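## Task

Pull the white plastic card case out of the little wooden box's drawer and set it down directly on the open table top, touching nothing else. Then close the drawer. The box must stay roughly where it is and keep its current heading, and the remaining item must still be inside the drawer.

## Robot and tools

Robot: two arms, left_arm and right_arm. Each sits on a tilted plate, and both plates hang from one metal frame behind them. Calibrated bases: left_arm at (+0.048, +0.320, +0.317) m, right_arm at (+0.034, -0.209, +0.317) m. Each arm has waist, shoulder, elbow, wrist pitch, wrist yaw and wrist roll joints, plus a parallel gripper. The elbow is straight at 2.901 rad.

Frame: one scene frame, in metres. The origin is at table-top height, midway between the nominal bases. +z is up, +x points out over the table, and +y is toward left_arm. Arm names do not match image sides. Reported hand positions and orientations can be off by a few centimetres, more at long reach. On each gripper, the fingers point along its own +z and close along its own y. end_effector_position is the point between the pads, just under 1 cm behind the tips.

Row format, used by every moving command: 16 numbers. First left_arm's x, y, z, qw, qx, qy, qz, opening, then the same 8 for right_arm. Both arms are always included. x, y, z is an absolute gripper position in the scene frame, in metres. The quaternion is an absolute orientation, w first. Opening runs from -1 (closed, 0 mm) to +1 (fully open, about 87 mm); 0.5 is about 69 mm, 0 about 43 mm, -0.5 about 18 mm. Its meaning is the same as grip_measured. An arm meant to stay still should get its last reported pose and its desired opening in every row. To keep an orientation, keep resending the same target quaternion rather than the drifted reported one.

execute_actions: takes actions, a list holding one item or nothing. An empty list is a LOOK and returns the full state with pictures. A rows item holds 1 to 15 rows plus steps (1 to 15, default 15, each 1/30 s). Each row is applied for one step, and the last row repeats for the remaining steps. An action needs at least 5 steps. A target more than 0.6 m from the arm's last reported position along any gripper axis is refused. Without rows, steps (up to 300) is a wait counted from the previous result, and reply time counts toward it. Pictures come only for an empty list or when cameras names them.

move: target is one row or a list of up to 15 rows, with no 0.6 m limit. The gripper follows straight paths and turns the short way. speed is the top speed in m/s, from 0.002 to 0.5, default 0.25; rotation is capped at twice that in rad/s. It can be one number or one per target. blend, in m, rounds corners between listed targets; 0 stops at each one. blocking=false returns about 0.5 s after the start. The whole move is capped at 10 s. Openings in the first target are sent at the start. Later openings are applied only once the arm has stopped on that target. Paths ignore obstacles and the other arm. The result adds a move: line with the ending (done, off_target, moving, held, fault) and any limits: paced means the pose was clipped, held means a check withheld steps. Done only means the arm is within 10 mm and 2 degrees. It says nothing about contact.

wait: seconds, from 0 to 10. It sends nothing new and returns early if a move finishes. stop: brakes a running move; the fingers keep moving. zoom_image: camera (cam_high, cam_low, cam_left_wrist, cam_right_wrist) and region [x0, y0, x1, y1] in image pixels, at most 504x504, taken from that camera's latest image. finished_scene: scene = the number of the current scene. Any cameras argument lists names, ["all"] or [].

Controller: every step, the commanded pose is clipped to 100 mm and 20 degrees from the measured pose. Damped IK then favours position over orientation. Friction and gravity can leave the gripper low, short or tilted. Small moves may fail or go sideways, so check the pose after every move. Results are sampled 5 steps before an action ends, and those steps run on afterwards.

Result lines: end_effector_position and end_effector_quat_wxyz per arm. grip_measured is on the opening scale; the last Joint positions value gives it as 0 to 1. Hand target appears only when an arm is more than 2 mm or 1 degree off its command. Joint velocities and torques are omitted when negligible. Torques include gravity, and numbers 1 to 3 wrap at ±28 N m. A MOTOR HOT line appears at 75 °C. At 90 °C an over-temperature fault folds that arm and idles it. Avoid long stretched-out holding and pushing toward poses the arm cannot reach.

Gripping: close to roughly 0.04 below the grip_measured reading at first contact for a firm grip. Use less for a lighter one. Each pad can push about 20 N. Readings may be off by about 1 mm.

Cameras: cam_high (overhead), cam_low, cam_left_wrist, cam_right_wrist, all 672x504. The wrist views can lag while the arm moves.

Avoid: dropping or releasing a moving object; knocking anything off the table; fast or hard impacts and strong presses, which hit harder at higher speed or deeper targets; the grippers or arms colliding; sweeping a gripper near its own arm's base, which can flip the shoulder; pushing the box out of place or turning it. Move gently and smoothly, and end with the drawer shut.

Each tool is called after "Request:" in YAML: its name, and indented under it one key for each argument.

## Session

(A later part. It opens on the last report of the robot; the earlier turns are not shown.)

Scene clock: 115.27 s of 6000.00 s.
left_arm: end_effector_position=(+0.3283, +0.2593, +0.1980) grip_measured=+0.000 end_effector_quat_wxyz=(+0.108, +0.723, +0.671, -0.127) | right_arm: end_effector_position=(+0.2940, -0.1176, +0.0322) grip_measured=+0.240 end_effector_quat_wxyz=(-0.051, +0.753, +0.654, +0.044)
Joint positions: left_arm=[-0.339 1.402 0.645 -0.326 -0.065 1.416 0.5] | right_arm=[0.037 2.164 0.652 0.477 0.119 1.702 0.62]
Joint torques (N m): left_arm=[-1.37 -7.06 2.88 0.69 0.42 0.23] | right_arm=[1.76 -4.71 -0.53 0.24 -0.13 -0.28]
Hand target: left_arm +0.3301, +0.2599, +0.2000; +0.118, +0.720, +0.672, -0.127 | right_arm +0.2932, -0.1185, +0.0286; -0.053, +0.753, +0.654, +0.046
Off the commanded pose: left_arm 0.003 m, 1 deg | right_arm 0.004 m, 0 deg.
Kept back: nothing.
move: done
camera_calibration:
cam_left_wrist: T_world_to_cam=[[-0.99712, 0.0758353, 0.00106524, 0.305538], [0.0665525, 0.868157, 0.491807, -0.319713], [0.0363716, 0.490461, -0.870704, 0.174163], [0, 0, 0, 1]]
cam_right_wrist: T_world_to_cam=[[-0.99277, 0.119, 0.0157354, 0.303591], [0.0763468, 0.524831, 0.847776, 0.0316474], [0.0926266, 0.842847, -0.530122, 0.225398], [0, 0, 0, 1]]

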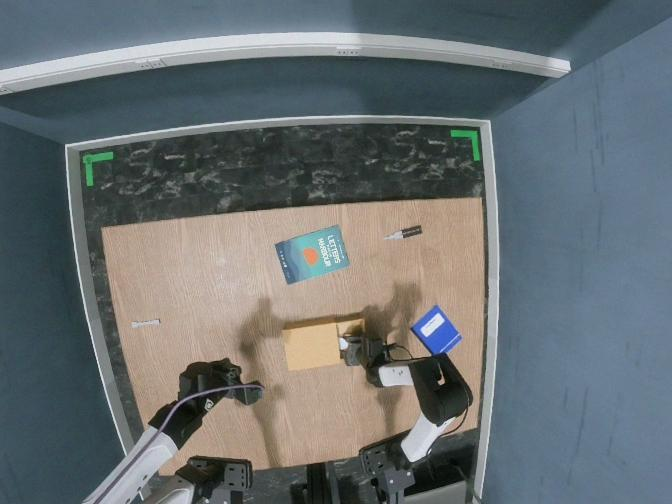

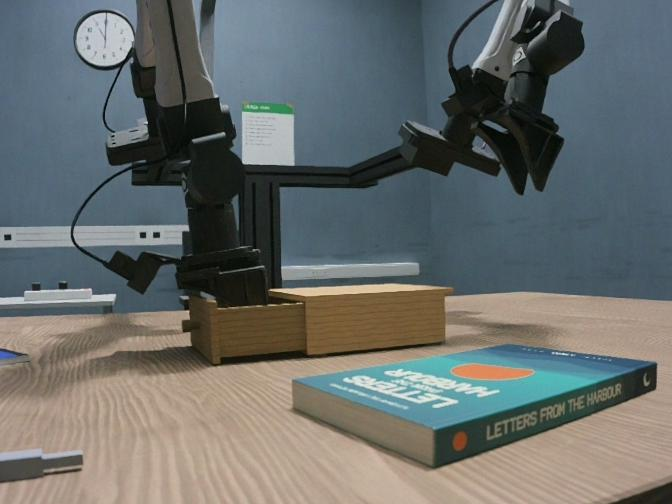

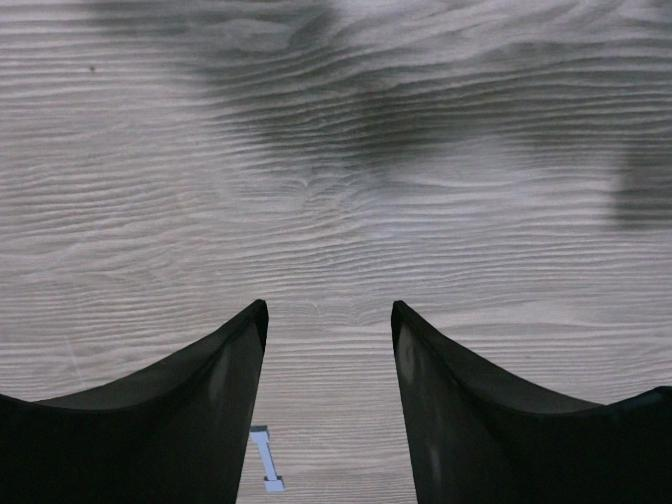

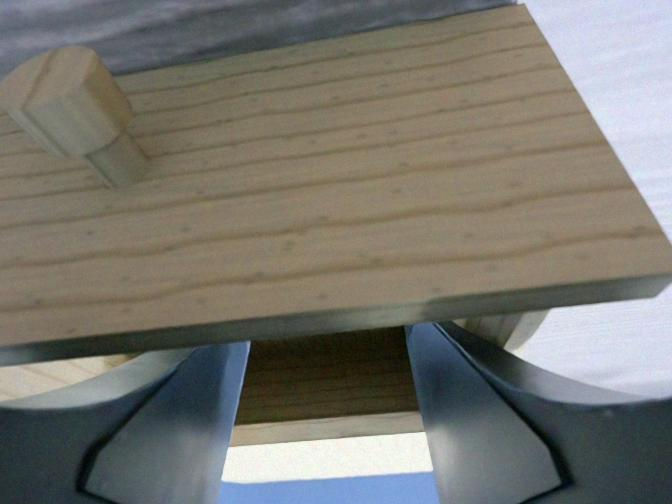

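Request:
move:
  target: [0.33,0.26,0.20,0.1184,0.7203,0.6717,-0.127,0, 0.2926,-0.1190,0.0225,-0.0527,0.7529,0.6545,0.0458,0.24]
  speed: 0.04
  cameras: ["cam_low"]

Scene clock: 116.20 s of 6000.00 s.
left_arm: end_effector_position=(+0.3283, +0.2593, +0.1980) grip_measured=+0.000 end_effector_quat_wxyz=(+0.108, +0.723, +0.671, -0.127) | right_arm: end_effector_position=(+0.2962, -0.1174, +0.0271) grip_measured=+0.240 end_effector_quat_wxyz=(-0.049, +0.753, +0.654, +0.048)
Joint positions: left_arm=[-0.339 1.402 0.645 -0.326 -0.065 1.416 0.5] | right_arm=[0.031 2.188 0.665 0.499 0.113 1.695 0.62]
Joint torques (N m): left_arm=[-1.37 -7.06 2.89 0.69 0.42 0.22] | right_arm=[1.57 -4.33 -0.58 0.21 -0.09 -0.25]
Hand target: left_arm +0.3301, +0.2599, +0.2000; +0.118, +0.720, +0.672, -0.127 | right_arm +0.2925, -0.1190, +0.0227; -0.053, +0.753, +0.654, +0.046
Off the commanded pose: left_arm 0.003 m, 1 deg | right_arm 0.006 m, 0 deg.
Kept back: nothing.
move: done
Images, in order: cam_low.

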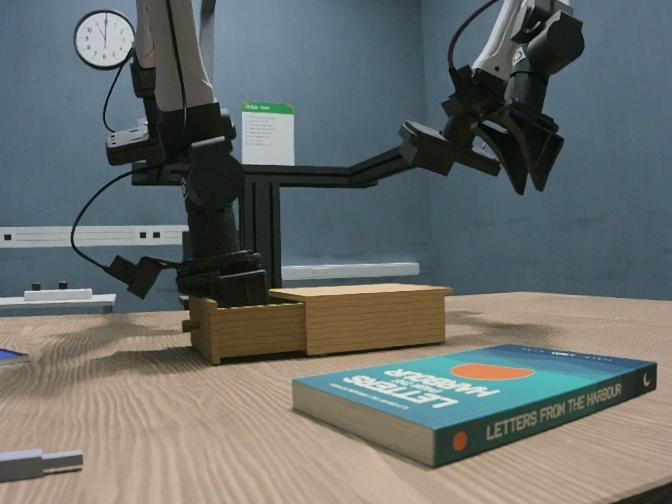

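Request:
move:
  target: [0.33,0.26,0.20,0.1184,0.7203,0.6717,-0.127,0, 0.2935,-0.1190,0.0220,-0.0527,0.7529,0.6545,0.0458,0.17]
  speed: 0.04
  cameras: ["cam_right_wrist"]

Scene clock: 117.13 s of 6000.00 s.
left_arm: end_effector_position=(+0.3283, +0.2593, +0.1980) grip_measured=+0.000 end_effector_quat_wxyz=(+0.108, +0.723, +0.671, -0.127) | right_arm: end_effector_position=(+0.2964, -0.1173, +0.0272) grip_measured=+0.170 end_effector_quat_wxyz=(-0.049, +0.753, +0.654, +0.049)
Joint positions: left_arm=[-0.339 1.402 0.645 -0.326 -0.065 1.416 0.5] | right_arm=[0.031 2.188 0.665 0.5 0.113 1.694 0.585]
Joint torques (N m): left_arm=[-1.42 -7.04 2.89 0.68 0.42 0.22] | right_arm=[1.5 -4.38 -0.09 0.16 -0.06 -0.23]
Hand target: left_arm +0.3301, +0.2599, +0.2000; +0.118, +0.720, +0.672, -0.127 | right_arm +0.2934, -0.1190, +0.0222; -0.053, +0.753, +0.654, +0.046
Off the commanded pose: left_arm 0.003 m, 1 deg | right_arm 0.006 m, 1 deg.
Kept back: nothing.
move: done
camera_calibration:
cam_right_wrist: T_world_to_cam=[[-0.992935, 0.11853, 0.0055892, 0.306286], [0.0670972, 0.521984, 0.850312, 0.03792], [0.0978699, 0.84468, -0.526249, 0.220838], [0, 0, 0, 1]]
Images, in order: cam_right_wrist.

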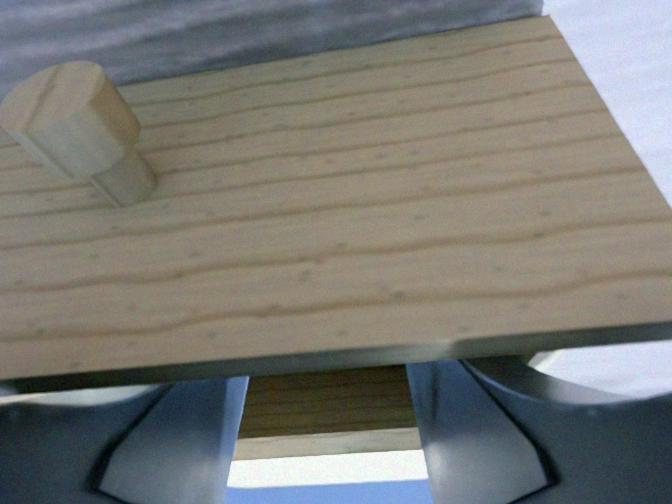

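Request:
move:
  target:
    - [0.33,0.26,0.20,0.1184,0.7203,0.6717,-0.127,0, 0.2945,-0.1190,0.0220,-0.0527,0.7529,0.6545,0.0458,0.12]
    - [0.33,0.26,0.20,0.1184,0.7203,0.6717,-0.127,0, 0.2945,-0.1190,0.0220,-0.0527,0.7529,0.6545,0.0458,0.08]
  speed: 0.04
  cameras: ["cam_right_wrist"]

Scene clock: 119.37 s of 6000.00 s.
left_arm: end_effector_position=(+0.3283, +0.2593, +0.1980) grip_measured=+0.000 end_effector_quat_wxyz=(+0.108, +0.723, +0.671, -0.127) | right_arm: end_effector_position=(+0.2990, -0.1171, +0.0269) grip_measured=+0.082 end_effector_quat_wxyz=(-0.048, +0.753, +0.654, +0.051)
Joint positions: left_arm=[-0.339 1.402 0.645 -0.326 -0.065 1.416 0.5] | right_arm=[0.031 2.188 0.67 0.5 0.112 1.693 0.541]
Joint torques (N m): left_arm=[-1.39 -7.04 2.91 0.68 0.42 0.22] | right_arm=[1.52 -4.34 -0.42 0.12 -0.08 -0.22]
Hand target: left_arm +0.3301, +0.2599, +0.2000; +0.118, +0.720, +0.672, -0.127 | right_arm +0.2944, -0.1190, +0.0222; -0.053, +0.753, +0.654, +0.046
Off the commanded pose: left_arm 0.003 m, 1 deg | right_arm 0.007 m, 1 deg.
Kept back: nothing.
move: done
camera_calibration:
cam_right_wrist: T_world_to_cam=[[-0.992839, 0.119461, 0.000467928, 0.309111], [0.0631307, 0.521345, 0.851007, 0.0389496], [0.101418, 0.844943, -0.525154, 0.21926], [0, 0, 0, 1]]
Images, in order: cam_right_wrist.

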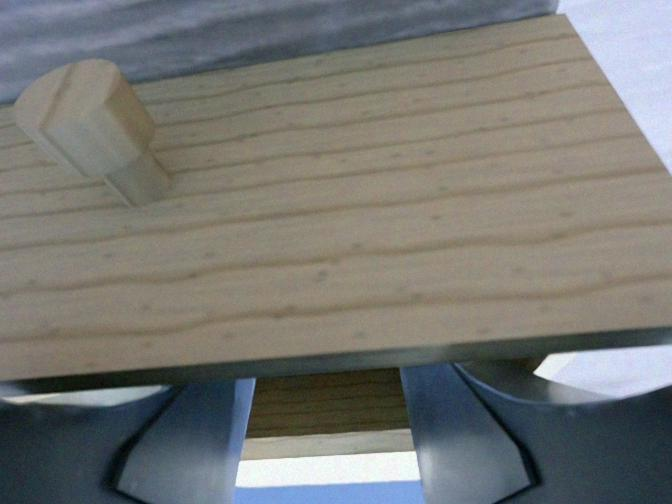

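Request:
move:
  target:
    - [0.33,0.26,0.20,0.1184,0.7203,0.6717,-0.127,0, 0.2970,-0.1190,0.0220,-0.0527,0.7529,0.6545,0.0458,0.05]
    - [0.33,0.26,0.20,0.1184,0.7203,0.6717,-0.127,0, 0.2970,-0.1190,0.0220,-0.0527,0.7529,0.6545,0.0458,0.01]
  speed: 0.04
  cameras: ["cam_right_wrist"]

Scene clock: 121.60 s of 6000.00 s.
left_arm: end_effector_position=(+0.3283, +0.2593, +0.1980) grip_measured=+0.000 end_effector_quat_wxyz=(+0.108, +0.723, +0.671, -0.127) | right_arm: end_effector_position=(+0.3002, -0.1164, +0.0269) grip_measured=+0.068 end_effector_quat_wxyz=(-0.049, +0.753, +0.654, +0.052)
Joint positions: left_arm=[-0.339 1.402 0.645 -0.326 -0.065 1.416 0.5] | right_arm=[0.031 2.188 0.676 0.493 0.108 1.693 0.534]
Joint torques (N m): left_arm=[-1.37 -7.05 2.86 0.67 0.41 0.22] | right_arm=[1.72 -4.7 -0.06 0.02 -0.02 -0.25]
Hand target: left_arm +0.3301, +0.2599, +0.2000; +0.118, +0.720, +0.672, -0.127 | right_arm +0.2969, -0.1190, +0.0222; -0.053, +0.753, +0.654, +0.046
Off the commanded pose: left_arm 0.003 m, 1 deg | right_arm 0.006 m, 1 deg.
Kept back: nothing.
move: done
camera_calibration:
cam_right_wrist: T_world_to_cam=[[-0.992912, 0.118845, 0.0015725, 0.310133], [0.0633291, 0.517804, 0.853152, 0.0379985], [0.100579, 0.847204, -0.52166, 0.218867], [0, 0, 0, 1]]
Images, in order: cam_right_wrist.

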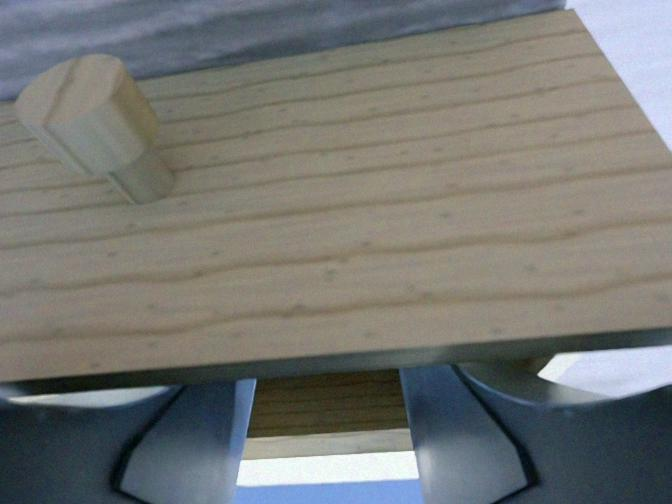

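Request:
move:
  target:
    - [0.33,0.26,0.20,0.1184,0.7203,0.6717,-0.127,0, 0.2985,-0.1190,0.0300,-0.0527,0.7529,0.6545,0.0458,0.01]
    - [0.33,0.26,0.20,0.1184,0.7203,0.6717,-0.127,0, 0.2990,-0.1330,0.0320,-0.0527,0.7529,0.6545,0.0458,0.01]
  speed: 0.04

Scene clock: 122.93 s of 6000.00 s.
left_arm: end_effector_position=(+0.3283, +0.2593, +0.1980) grip_measured=+0.000 end_effector_quat_wxyz=(+0.108, +0.723, +0.671, -0.127) | right_arm: end_effector_position=(+0.2972, -0.1250, +0.0277) grip_measured=+0.068 end_effector_quat_wxyz=(-0.056, +0.750, +0.657, +0.051)
Joint positions: left_arm=[-0.339 1.402 0.645 -0.326 -0.065 1.416 0.5] | right_arm=[-0.003 2.175 0.669 0.478 0.082 1.659 0.534]
Joint torques (N m): left_arm=[-1.39 -7.05 2.89 0.69 0.41 0.22] | right_arm=[0.91 -8.44 -1.94 -0.15 -0.01 -0.11]
Hand target: left_arm +0.3301, +0.2599, +0.2000; +0.118, +0.720, +0.672, -0.127 | right_arm +0.2989, -0.1329, +0.0317; -0.053, +0.753, +0.654, +0.046
Off the commanded pose: left_arm 0.003 m, 1 deg | right_arm 0.009 m, 1 deg.
Kept back: nothing.
move: done
camera_calibration:
cam_left_wrist: T_world_to_cam=[[-0.99712, 0.0758353, 0.00106524, 0.305538], [0.0665525, 0.868157, 0.491807, -0.319713], [0.0363716, 0.490461, -0.870704, 0.174163], [0, 0, 0, 1]]
cam_right_wrist: T_world_to_cam=[[-0.993721, 0.111115, 0.0130809, 0.307065], [0.0684333, 0.511149, 0.856763, 0.0395553], [0.088513, 0.852279, -0.515544, 0.230992], [0, 0, 0, 1]]

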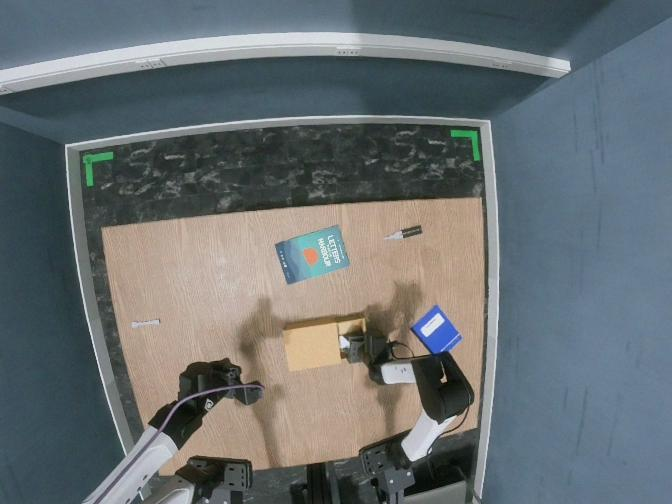

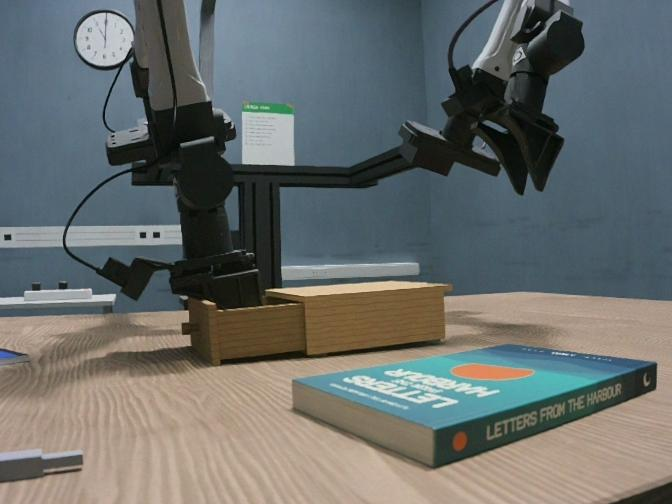

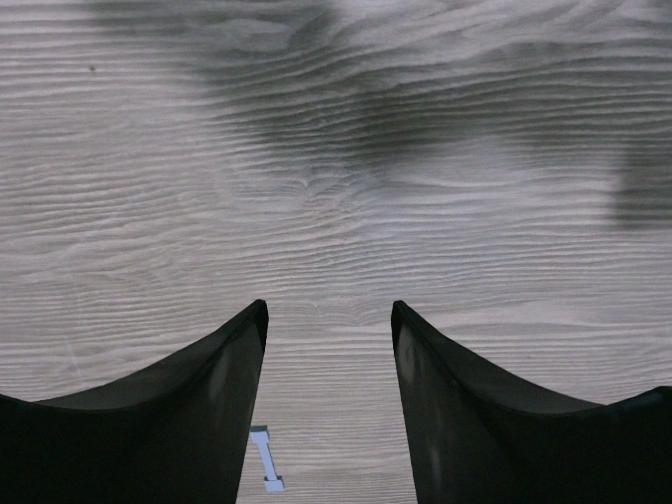

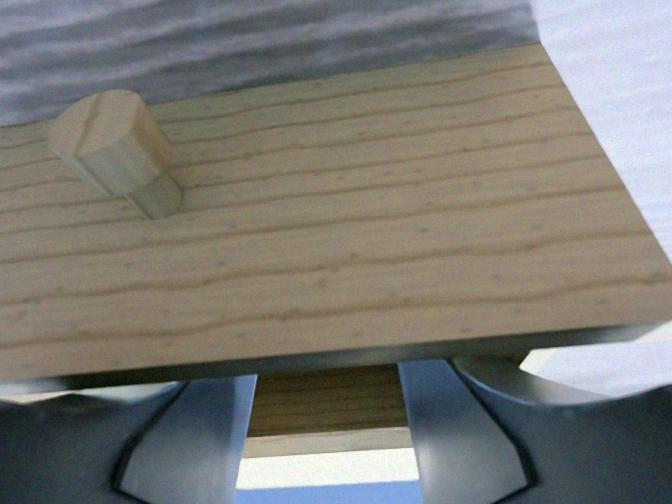

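Request:
zoom_image:
  camera: "cam_low"
  region: [150, 230, 350, 380]

Scaled by 2.520 from the camera's 672x504 image, which has a finer 960x720 frame.

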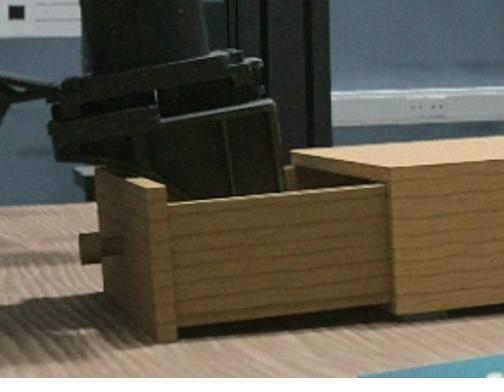

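Request:
move:
  target:
    - [0.33,0.26,0.20,0.1184,0.7203,0.6717,-0.127,0, 0.2985,-0.1280,0.0420,-0.0527,0.7529,0.6545,0.0458,0.01]
    - [0.33,0.26,0.20,0.1184,0.7203,0.6717,-0.127,0, 0.2985,-0.1290,0.0540,-0.0527,0.7529,0.6545,0.0458,0.01]
  speed: 0.04

Scene clock: 124.67 s of 6000.00 s.
left_arm: end_effector_position=(+0.3283, +0.2593, +0.1980) grip_measured=+0.000 end_effector_quat_wxyz=(+0.108, +0.723, +0.671, -0.127) | right_arm: end_effector_position=(+0.2941, -0.1288, +0.0471) grip_measured=+0.068 end_effector_quat_wxyz=(-0.059, +0.752, +0.655, +0.045)
Joint positions: left_arm=[-0.339 1.402 0.645 -0.326 -0.065 1.416 0.5] | right_arm=[0.002 2.08 0.62 0.42 0.089 1.669 0.534]
Joint torques (N m): left_arm=[-1.37 -7.06 2.91 0.69 0.41 0.22] | right_arm=[3.49 -8.64 -1.76 -0.05 0.11 -0.05]
Hand target: left_arm +0.3301, +0.2599, +0.2000; +0.118, +0.720, +0.672, -0.127 | right_arm +0.2985, -0.1290, +0.0537; -0.053, +0.753, +0.654, +0.046
Off the commanded pose: left_arm 0.003 m, 1 deg | right_arm 0.008 m, 1 deg.
Kept back: nothing.
move: done
camera_calibration:
cam_left_wrist: T_world_to_cam=[[-0.99712, 0.0758353, 0.00106524, 0.305538], [0.0665525, 0.868157, 0.491807, -0.319713], [0.0363716, 0.490461, -0.870704, 0.174163], [0, 0, 0, 1]]
cam_right_wrist: T_world_to_cam=[[-0.993118, 0.114387, 0.0251415, 0.303885], [0.0808248, 0.514037, 0.853951, 0.0219247], [0.0847569, 0.850107, -0.519745, 0.245485], [0, 0, 0, 1]]

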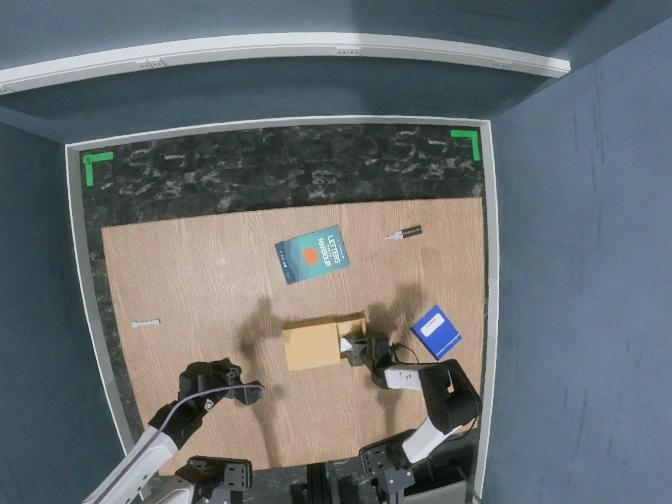

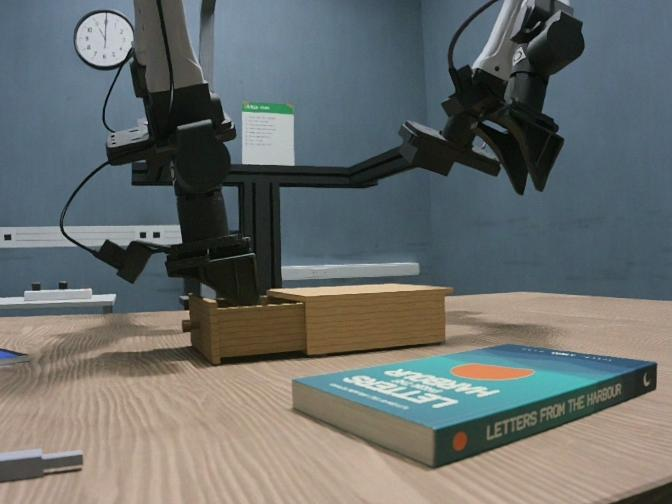

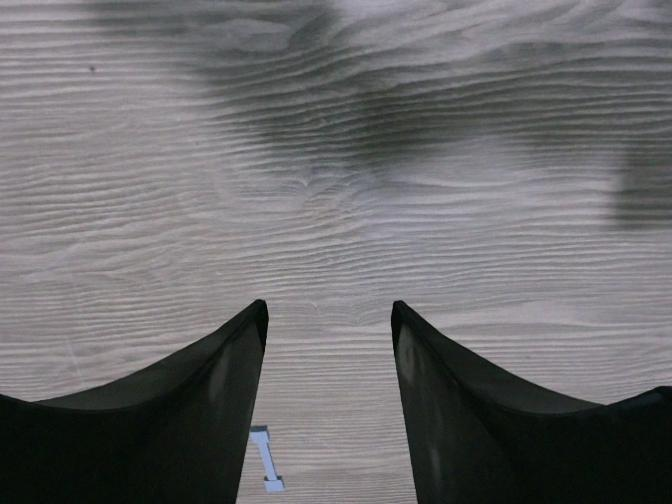

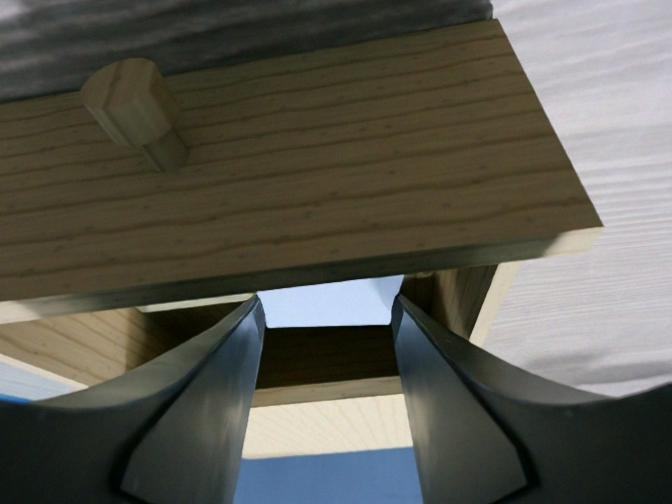

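Request:
move:
  target:
    - [0.33,0.26,0.20,0.1184,0.7203,0.6717,-0.127,0, 0.2990,-0.1320,0.075,-0.0527,0.7529,0.6545,0.0458,0.01]
    - [0.33,0.26,0.20,0.1184,0.7203,0.6717,-0.127,0, 0.2995,-0.1340,0.16,-0.0527,0.7529,0.6545,0.0458,0.01]
  speed: 0.08

Scene clock: 126.97 s of 6000.00 s.
left_arm: end_effector_position=(+0.3283, +0.2593, +0.1980) grip_measured=+0.000 end_effector_quat_wxyz=(+0.108, +0.723, +0.671, -0.127) | right_arm: end_effector_position=(+0.2969, -0.1335, +0.1546) grip_measured=+0.068 end_effector_quat_wxyz=(-0.059, +0.751, +0.656, +0.044)
Joint positions: left_arm=[-0.339 1.402 0.645 -0.326 -0.065 1.416 0.5] | right_arm=[0.096 1.517 0.497 -0.031 0.136 1.75 0.534]
Joint torques (N m): left_arm=[-1.36 -7.05 2.85 0.69 0.41 0.21] | right_arm=[2.95 -7.27 1.89 -0.04 0.09 -0.05]
Hand target: left_arm +0.3301, +0.2599, +0.2000; +0.118, +0.720, +0.672, -0.127 | right_arm +0.2995, -0.1339, +0.1598; -0.053, +0.753, +0.654, +0.046
Off the commanded pose: left_arm 0.003 m, 1 deg | right_arm 0.006 m, 1 deg.
Kept back: nothing.
move: done
camera_calibration:
cam_left_wrist: T_world_to_cam=[[-0.99712, 0.0758353, 0.00106524, 0.305538], [0.0665525, 0.868157, 0.491807, -0.319713], [0.0363716, 0.490461, -0.870704, 0.174163], [0, 0, 0, 1]]
cam_right_wrist: T_world_to_cam=[[-0.993228, 0.112885, 0.0274828, 0.303987], [0.0821127, 0.514702, 0.853428, -0.0679393], [0.0821937, 0.849905, -0.520486, 0.305995], [0, 0, 0, 1]]

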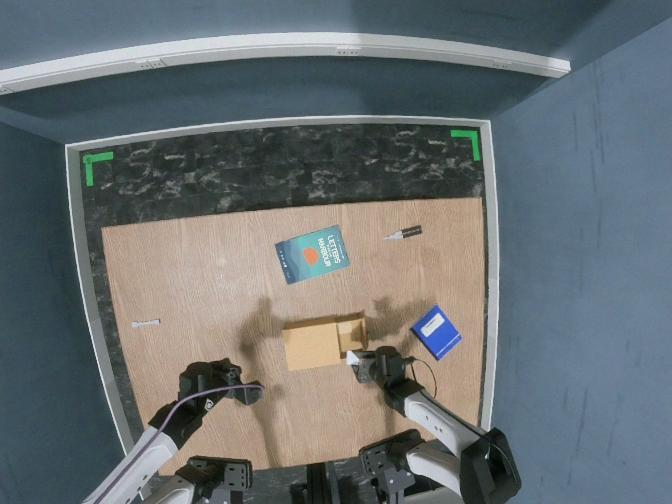

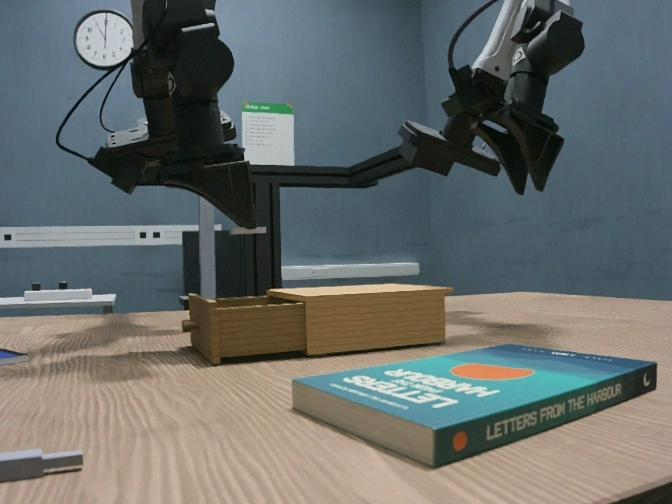

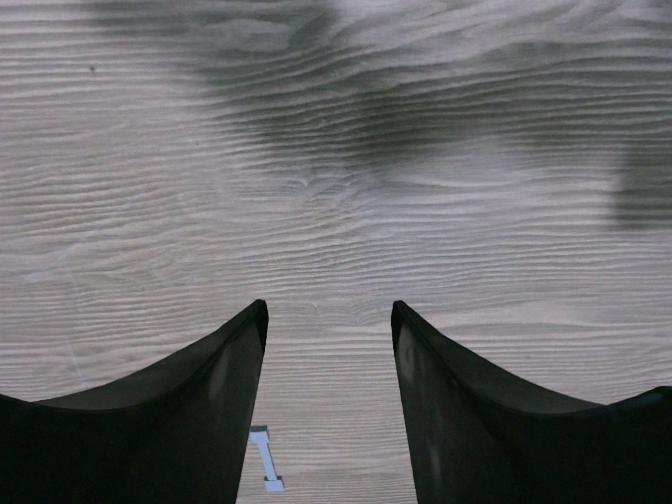

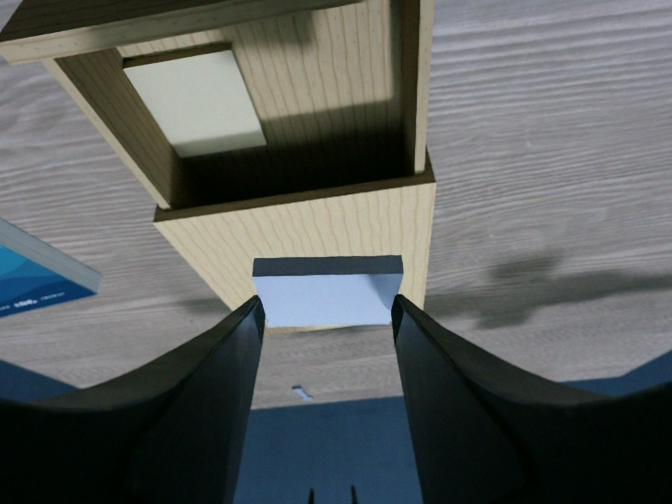

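Request:
move:
  target:
    - [0.33,0.26,0.20,0.1184,0.7203,0.6717,-0.127,0, 0.400,-0.190,0.16,-0.0527,0.7529,0.6545,0.0458,0.01]
    - [0.33,0.26,0.20,0.1184,0.7203,0.6717,-0.127,0, 0.460,-0.230,0.13,-0.0527,0.7529,0.6545,0.0458,0.01]
    - [0.33,0.26,0.20,0.1184,0.7203,0.6717,-0.127,0, 0.460,-0.230,0.05,-0.0527,0.7529,0.6545,0.0458,0.01]
  speed: [0.2,0.2,0.12]
  blend: [0.03,0.02,0]

Scene clock: 129.63 s of 6000.00 s.
left_arm: end_effector_position=(+0.3283, +0.2593, +0.1980) grip_measured=+0.000 end_effector_quat_wxyz=(+0.108, +0.723, +0.671, -0.127) | right_arm: end_effector_position=(+0.4565, -0.2276, +0.0550) grip_measured=+0.068 end_effector_quat_wxyz=(-0.055, +0.754, +0.654, +0.040)
Joint positions: left_arm=[-0.339 1.402 0.645 -0.326 -0.065 1.416 0.5] | right_arm=[-0.208 2.09 1.335 -0.278 -0.007 1.492 0.534]
Joint torques (N m): left_arm=[-1.35 -7.06 2.91 0.68 0.41 0.23] | right_arm=[0.98 -7.76 5.01 0.22 -0.11 -0.26]
Hand target: left_arm +0.3301, +0.2599, +0.2000; +0.118, +0.720, +0.672, -0.127 | right_arm +0.4598, -0.2301, +0.0501; -0.053, +0.753, +0.655, +0.046
Off the commanded pose: left_arm 0.003 m, 1 deg | right_arm 0.007 m, 1 deg.
Kept back: nothing.
move: done
camera_calibration:
cam_left_wrist: T_world_to_cam=[[-0.99712, 0.0758353, 0.00106524, 0.305538], [0.0665525, 0.868157, 0.491807, -0.319713], [0.0363716, 0.490461, -0.870704, 0.174163], [0, 0, 0, 1]]
cam_right_wrist: T_world_to_cam=[[-0.992573, 0.118903, 0.0257004, 0.477009], [0.0846986, 0.523839, 0.847596, 0.0536295], [0.0873188, 0.843478, -0.530019, 0.317755], [0, 0, 0, 1]]

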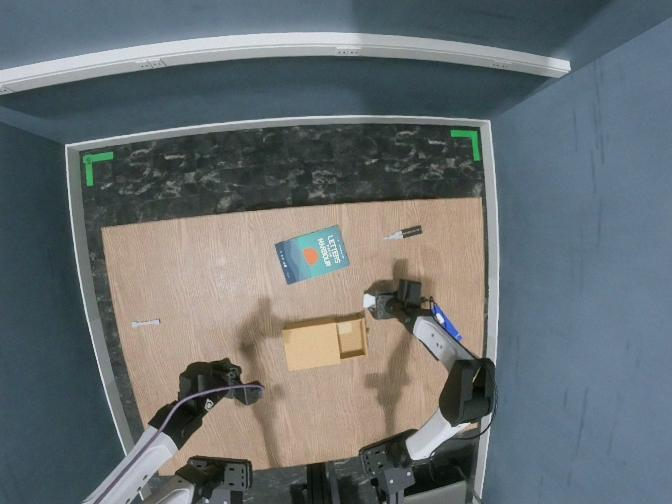

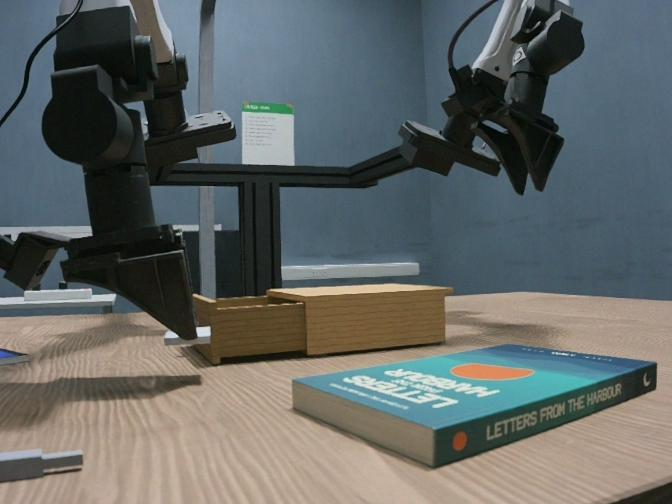

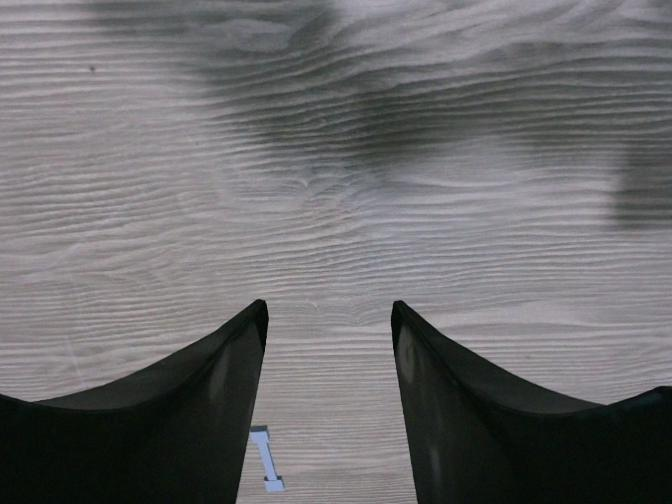

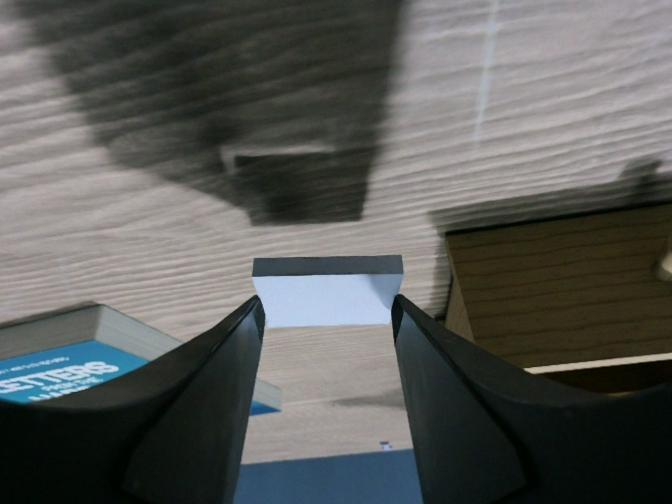

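Request:
move:
  target: [0.33,0.26,0.20,0.1184,0.7203,0.6717,-0.127,0, 0.460,-0.230,0.026,-0.0527,0.7529,0.6545,0.0458,0.01]
  speed: 0.06
  cameras: ["cam_low", "cam_right_wrist"]

Request:
zoom_image:
  camera: "cam_low"
  region: [110, 290, 270, 410]

Scene clock: 130.80 s of 6000.00 s.
left_arm: end_effector_position=(+0.3283, +0.2593, +0.1980) grip_measured=+0.000 end_effector_quat_wxyz=(+0.108, +0.723, +0.671, -0.127) | right_arm: end_effector_position=(+0.4577, -0.2276, +0.0319) grip_measured=+0.068 end_effector_quat_wxyz=(-0.054, +0.754, +0.654, +0.041)
Joint positions: left_arm=[-0.339 1.402 0.645 -0.326 -0.065 1.416 0.5] | right_arm=[-0.215 2.17 1.379 -0.24 -0.011 1.487 0.534]
Joint torques (N m): left_arm=[-1.36 -7.01 2.89 0.68 0.42 0.22] | right_arm=[0.85 -7.57 4.72 0.16 -0.15 -0.25]
Hand target: left_arm +0.3301, +0.2599, +0.2000; +0.118, +0.720, +0.672, -0.127 | right_arm +0.4598, -0.2300, +0.0262; -0.053, +0.753, +0.654, +0.046
Off the commanded pose: left_arm 0.003 m, 1 deg | right_arm 0.007 m, 1 deg.
Kept back: nothing.
move: done
camera_calibration:
cam_right_wrist: T_world_to_cam=[[-0.992605, 0.119051, 0.0237286, 0.478888], [0.0831053, 0.523945, 0.847688, 0.073883], [0.0884859, 0.843391, -0.529964, 0.30477], [0, 0, 0, 1]]
Images, in order: cam_low, cam_right_wrist.

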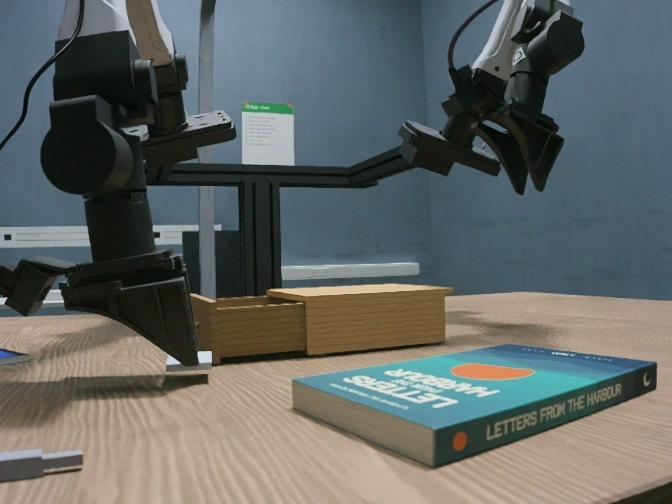

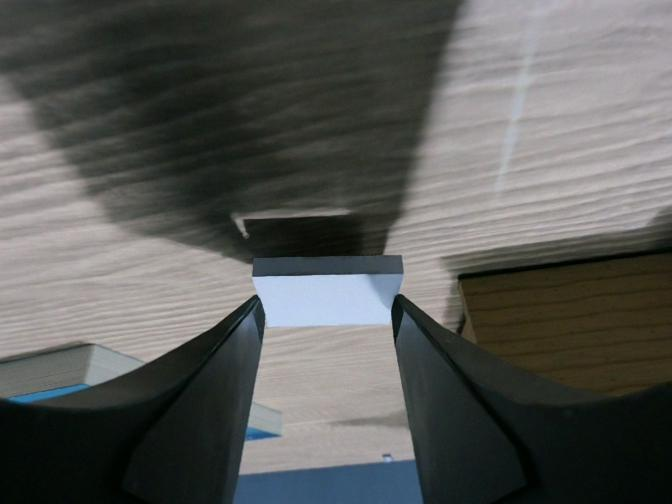

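Scaled by 3.150 from the camera's 672x504 image, which has a finer 960x720 frame.

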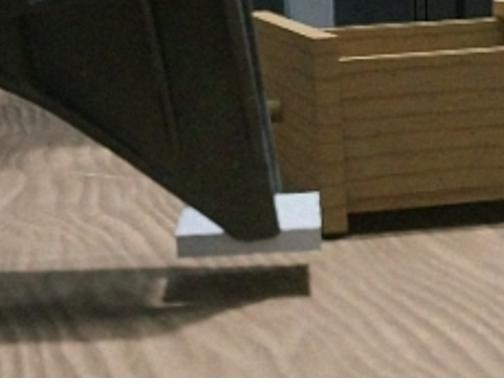

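Request:
move:
  target: [0.33,0.26,0.20,0.1184,0.7203,0.6717,-0.127,0, 0.460,-0.230,0.018,-0.0527,0.7529,0.6545,0.0458,0.01]
  speed: 0.04
  cameras: ["cam_low", "cam_right_wrist"]

Request:
zoom_image:
  camera: "cam_low"
  region: [110, 290, 270, 410]

Scene clock: 131.73 s of 6000.00 s.
left_arm: end_effector_position=(+0.3283, +0.2593, +0.1980) grip_measured=+0.000 end_effector_quat_wxyz=(+0.108, +0.723, +0.671, -0.127) | right_arm: end_effector_position=(+0.4576, -0.2264, +0.0244) grip_measured=+0.068 end_effector_quat_wxyz=(-0.055, +0.753, +0.655, +0.041)
Joint positions: left_arm=[-0.339 1.402 0.645 -0.326 -0.065 1.416 0.5] | right_arm=[-0.215 2.196 1.394 -0.23 -0.012 1.485 0.534]
Joint torques (N m): left_arm=[-1.36 -7.05 2.95 0.67 0.41 0.22] | right_arm=[0.65 -7.53 4.86 0.14 -0.11 -0.25]
Hand target: left_arm +0.3301, +0.2599, +0.2000; +0.118, +0.720, +0.672, -0.127 | right_arm +0.4600, -0.2301, +0.0182; -0.052, +0.753, +0.654, +0.046
Off the commanded pose: left_arm 0.003 m, 1 deg | right_arm 0.008 m, 1 deg.
Kept back: nothing.
move: done
camera_calibration:
cam_right_wrist: T_world_to_cam=[[-0.992824, 0.117052, 0.0244838, 0.478495], [0.0825736, 0.52293, 0.848366, 0.0796348], [0.0864993, 0.8443, -0.528843, 0.300937], [0, 0, 0, 1]]
Images, in order: cam_low, cam_right_wrist.

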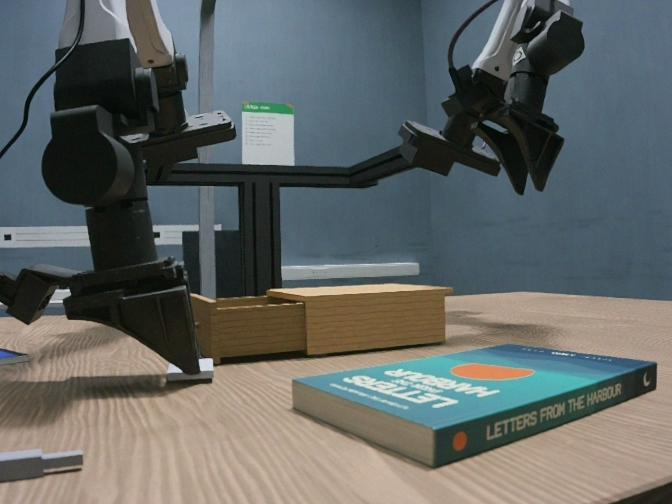

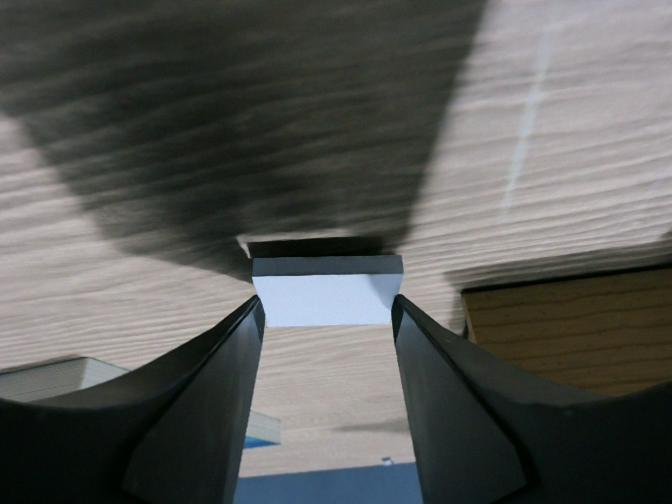

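Scaled by 3.150 from the camera's 672x504 image, which has a finer 960x720 frame.

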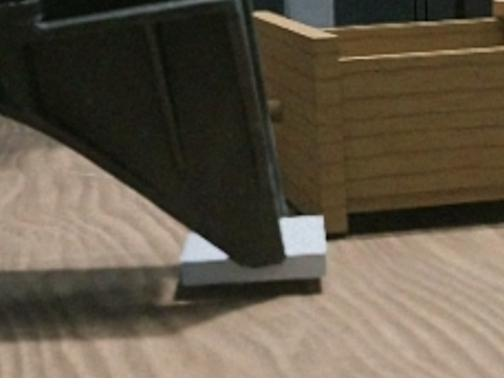

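Request:
move:
  target: [0.33,0.26,0.20,0.1184,0.7203,0.6717,-0.127,0, 0.460,-0.230,0.0142,-0.0527,0.7529,0.6545,0.0458,0.01]
  speed: 0.03
  cameras: ["cam_low", "cam_right_wrist"]

Request:
zoom_image:
  camera: "cam_low"
  region: [110, 290, 270, 410]

Scene clock: 132.67 s of 6000.00 s.
left_arm: end_effector_position=(+0.3283, +0.2593, +0.1980) grip_measured=+0.000 end_effector_quat_wxyz=(+0.108, +0.723, +0.671, -0.127) | right_arm: end_effector_position=(+0.4581, -0.2264, +0.0207) grip_measured=+0.068 end_effector_quat_wxyz=(-0.055, +0.753, +0.655, +0.042)
Joint positions: left_arm=[-0.339 1.402 0.645 -0.326 -0.065 1.416 0.5] | right_arm=[-0.215 2.209 1.402 -0.224 -0.012 1.484 0.534]
Joint torques (N m): left_arm=[-1.37 -7.05 2.91 0.68 0.4 0.23] | right_arm=[0.76 -7.6 4.74 0.18 -0.1 -0.28]
Hand target: left_arm +0.3301, +0.2599, +0.2000; +0.118, +0.720, +0.672, -0.127 | right_arm +0.4597, -0.2299, +0.0143; -0.053, +0.753, +0.654, +0.046
Off the commanded pose: left_arm 0.003 m, 1 deg | right_arm 0.008 m, 1 deg.
Kept back: nothing.
move: done
camera_calibration:
cam_right_wrist: T_world_to_cam=[[-0.992848, 0.117093, 0.0232933, 0.479083], [0.0815691, 0.522838, 0.84852, 0.0831214], [0.0871774, 0.844351, -0.52865, 0.29858], [0, 0, 0, 1]]
Images, in order: cam_low, cam_right_wrist.

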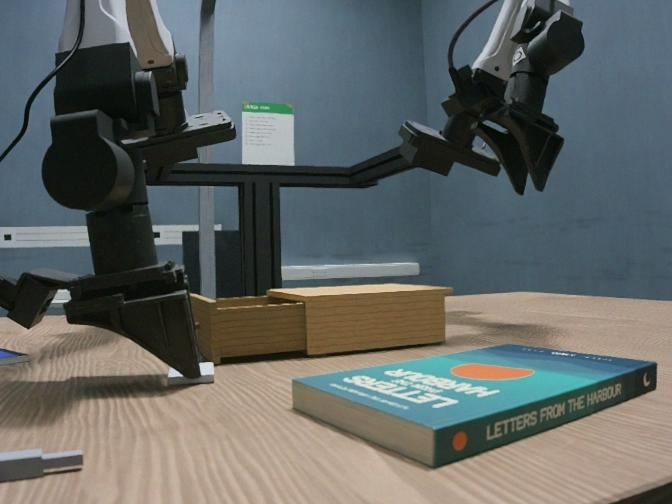

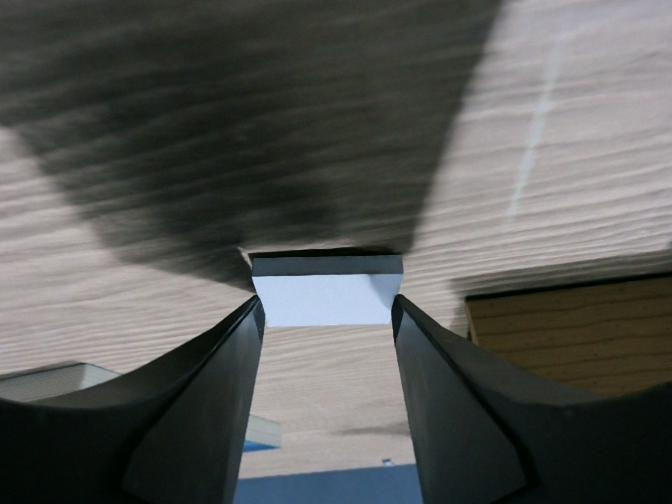

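Scaled by 3.150 from the camera's 672x504 image, which has a finer 960x720 frame.

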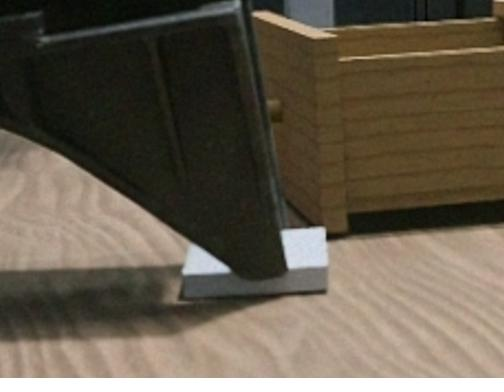

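Request:
move:
  target: [0.33,0.26,0.20,0.1184,0.7203,0.6717,-0.127,0, 0.460,-0.230,0.0122,-0.0527,0.7529,0.6545,0.0458,0.01]
  speed: 0.02
  cameras: ["cam_low", "cam_right_wrist"]

Request:
zoom_image:
  camera: "cam_low"
  region: [110, 290, 270, 410]

Scene clock: 133.60 s of 6000.00 s.
left_arm: end_effector_position=(+0.3283, +0.2593, +0.1980) grip_measured=+0.000 end_effector_quat_wxyz=(+0.108, +0.723, +0.671, -0.127) | right_arm: end_effector_position=(+0.4591, -0.2274, +0.0195) grip_measured=+0.068 end_effector_quat_wxyz=(-0.053, +0.753, +0.654, +0.042)
Joint positions: left_arm=[-0.339 1.402 0.645 -0.326 -0.065 1.416 0.5] | right_arm=[-0.218 2.213 1.407 -0.221 -0.014 1.484 0.534]
Joint torques (N m): left_arm=[-1.4 -7.09 2.92 0.69 0.41 0.22] | right_arm=[0.94 -7.39 4.79 0.18 -0.11 -0.26]
Hand target: left_arm +0.3301, +0.2599, +0.2000; +0.118, +0.720, +0.672, -0.127 | right_arm +0.4597, -0.2299, +0.0124; -0.053, +0.753, +0.654, +0.046
Off the commanded pose: left_arm 0.003 m, 1 deg | right_arm 0.008 m, 0 deg.
Kept back: nothing.
move: done
camera_calibration:
cam_right_wrist: T_world_to_cam=[[-0.992726, 0.118648, 0.0204217, 0.480556], [0.0799998, 0.523339, 0.848361, 0.085465], [0.0899686, 0.843824, -0.529024, 0.297397], [0, 0, 0, 1]]
Images, in order: cam_low, cam_right_wrist.

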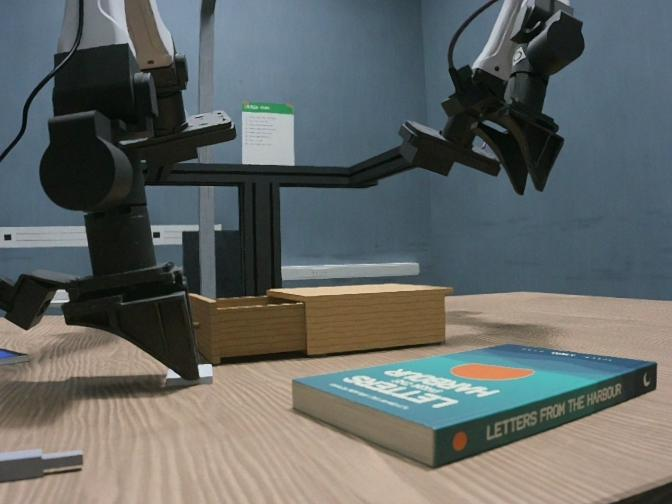

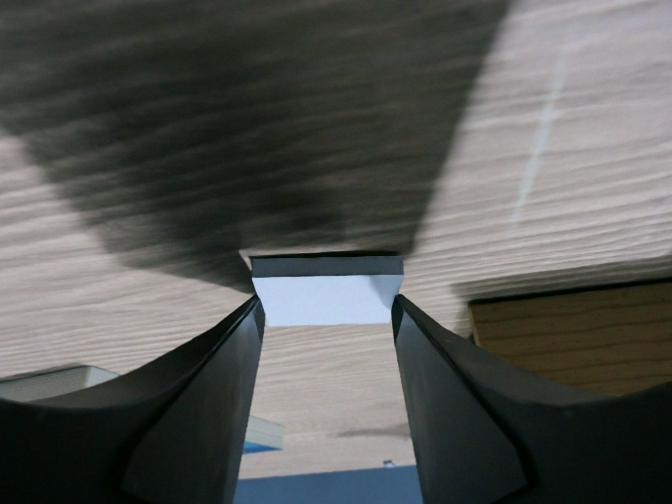

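Scaled by 3.150 from the camera's 672x504 image, which has a finer 960x720 frame.

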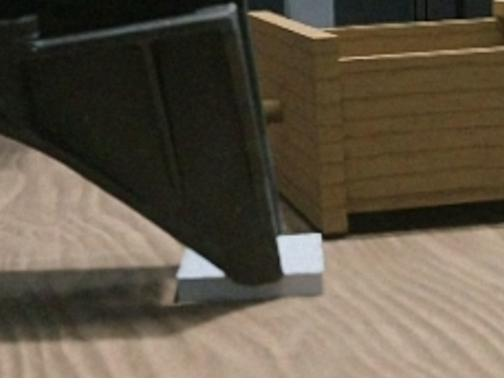

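Request:
move:
  target:
    - [0.33,0.26,0.20,0.1184,0.7203,0.6717,-0.127,0, 0.460,-0.230,0.0112,-0.0527,0.7529,0.6545,0.0458,0.01]
    - [0.33,0.26,0.20,0.1184,0.7203,0.6717,-0.127,0, 0.460,-0.230,0.0112,-0.0527,0.7529,0.6545,0.0458,0.055]
  speed: 0.02
  cameras: ["cam_low"]

Request:
zoom_image:
  camera: "cam_low"
  region: [110, 290, 270, 410]

Scene clock: 135.03 s of 6000.00 s.
left_arm: end_effector_position=(+0.3283, +0.2593, +0.1980) grip_measured=+0.000 end_effector_quat_wxyz=(+0.108, +0.723, +0.671, -0.127) | right_arm: end_effector_position=(+0.4591, -0.2274, +0.0195) grip_measured=+0.068 end_effector_quat_wxyz=(-0.053, +0.753, +0.654, +0.042)
Joint positions: left_arm=[-0.339 1.402 0.645 -0.326 -0.065 1.416 0.5] | right_arm=[-0.218 2.213 1.407 -0.221 -0.014 1.483 0.534]
Joint torques (N m): left_arm=[-1.35 -7.02 2.93 0.67 0.41 0.22] | right_arm=[1.02 -7.19 4.93 0.21 -0.07 -0.25]
Hand target: left_arm +0.3301, +0.2599, +0.2000; +0.118, +0.720, +0.672, -0.127 | right_arm +0.4596, -0.2299, +0.0114; -0.053, +0.753, +0.654, +0.046
Off the commanded pose: left_arm 0.003 m, 1 deg | right_arm 0.009 m, 0 deg.
Kept back: nothing.
move: done
Images, in order: cam_low.

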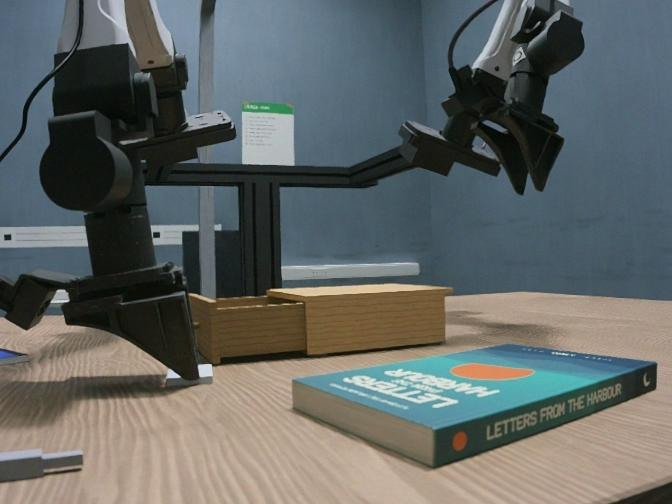

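Scaled by 3.150 from the camera's 672x504 image, which has a finer 960x720 frame.

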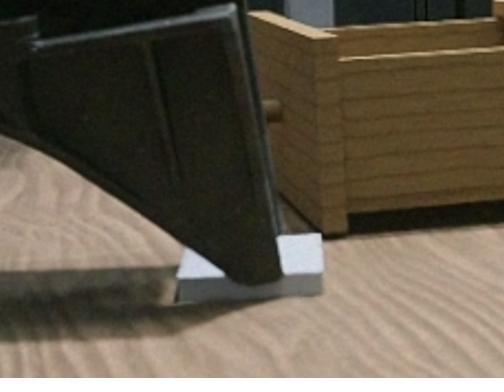

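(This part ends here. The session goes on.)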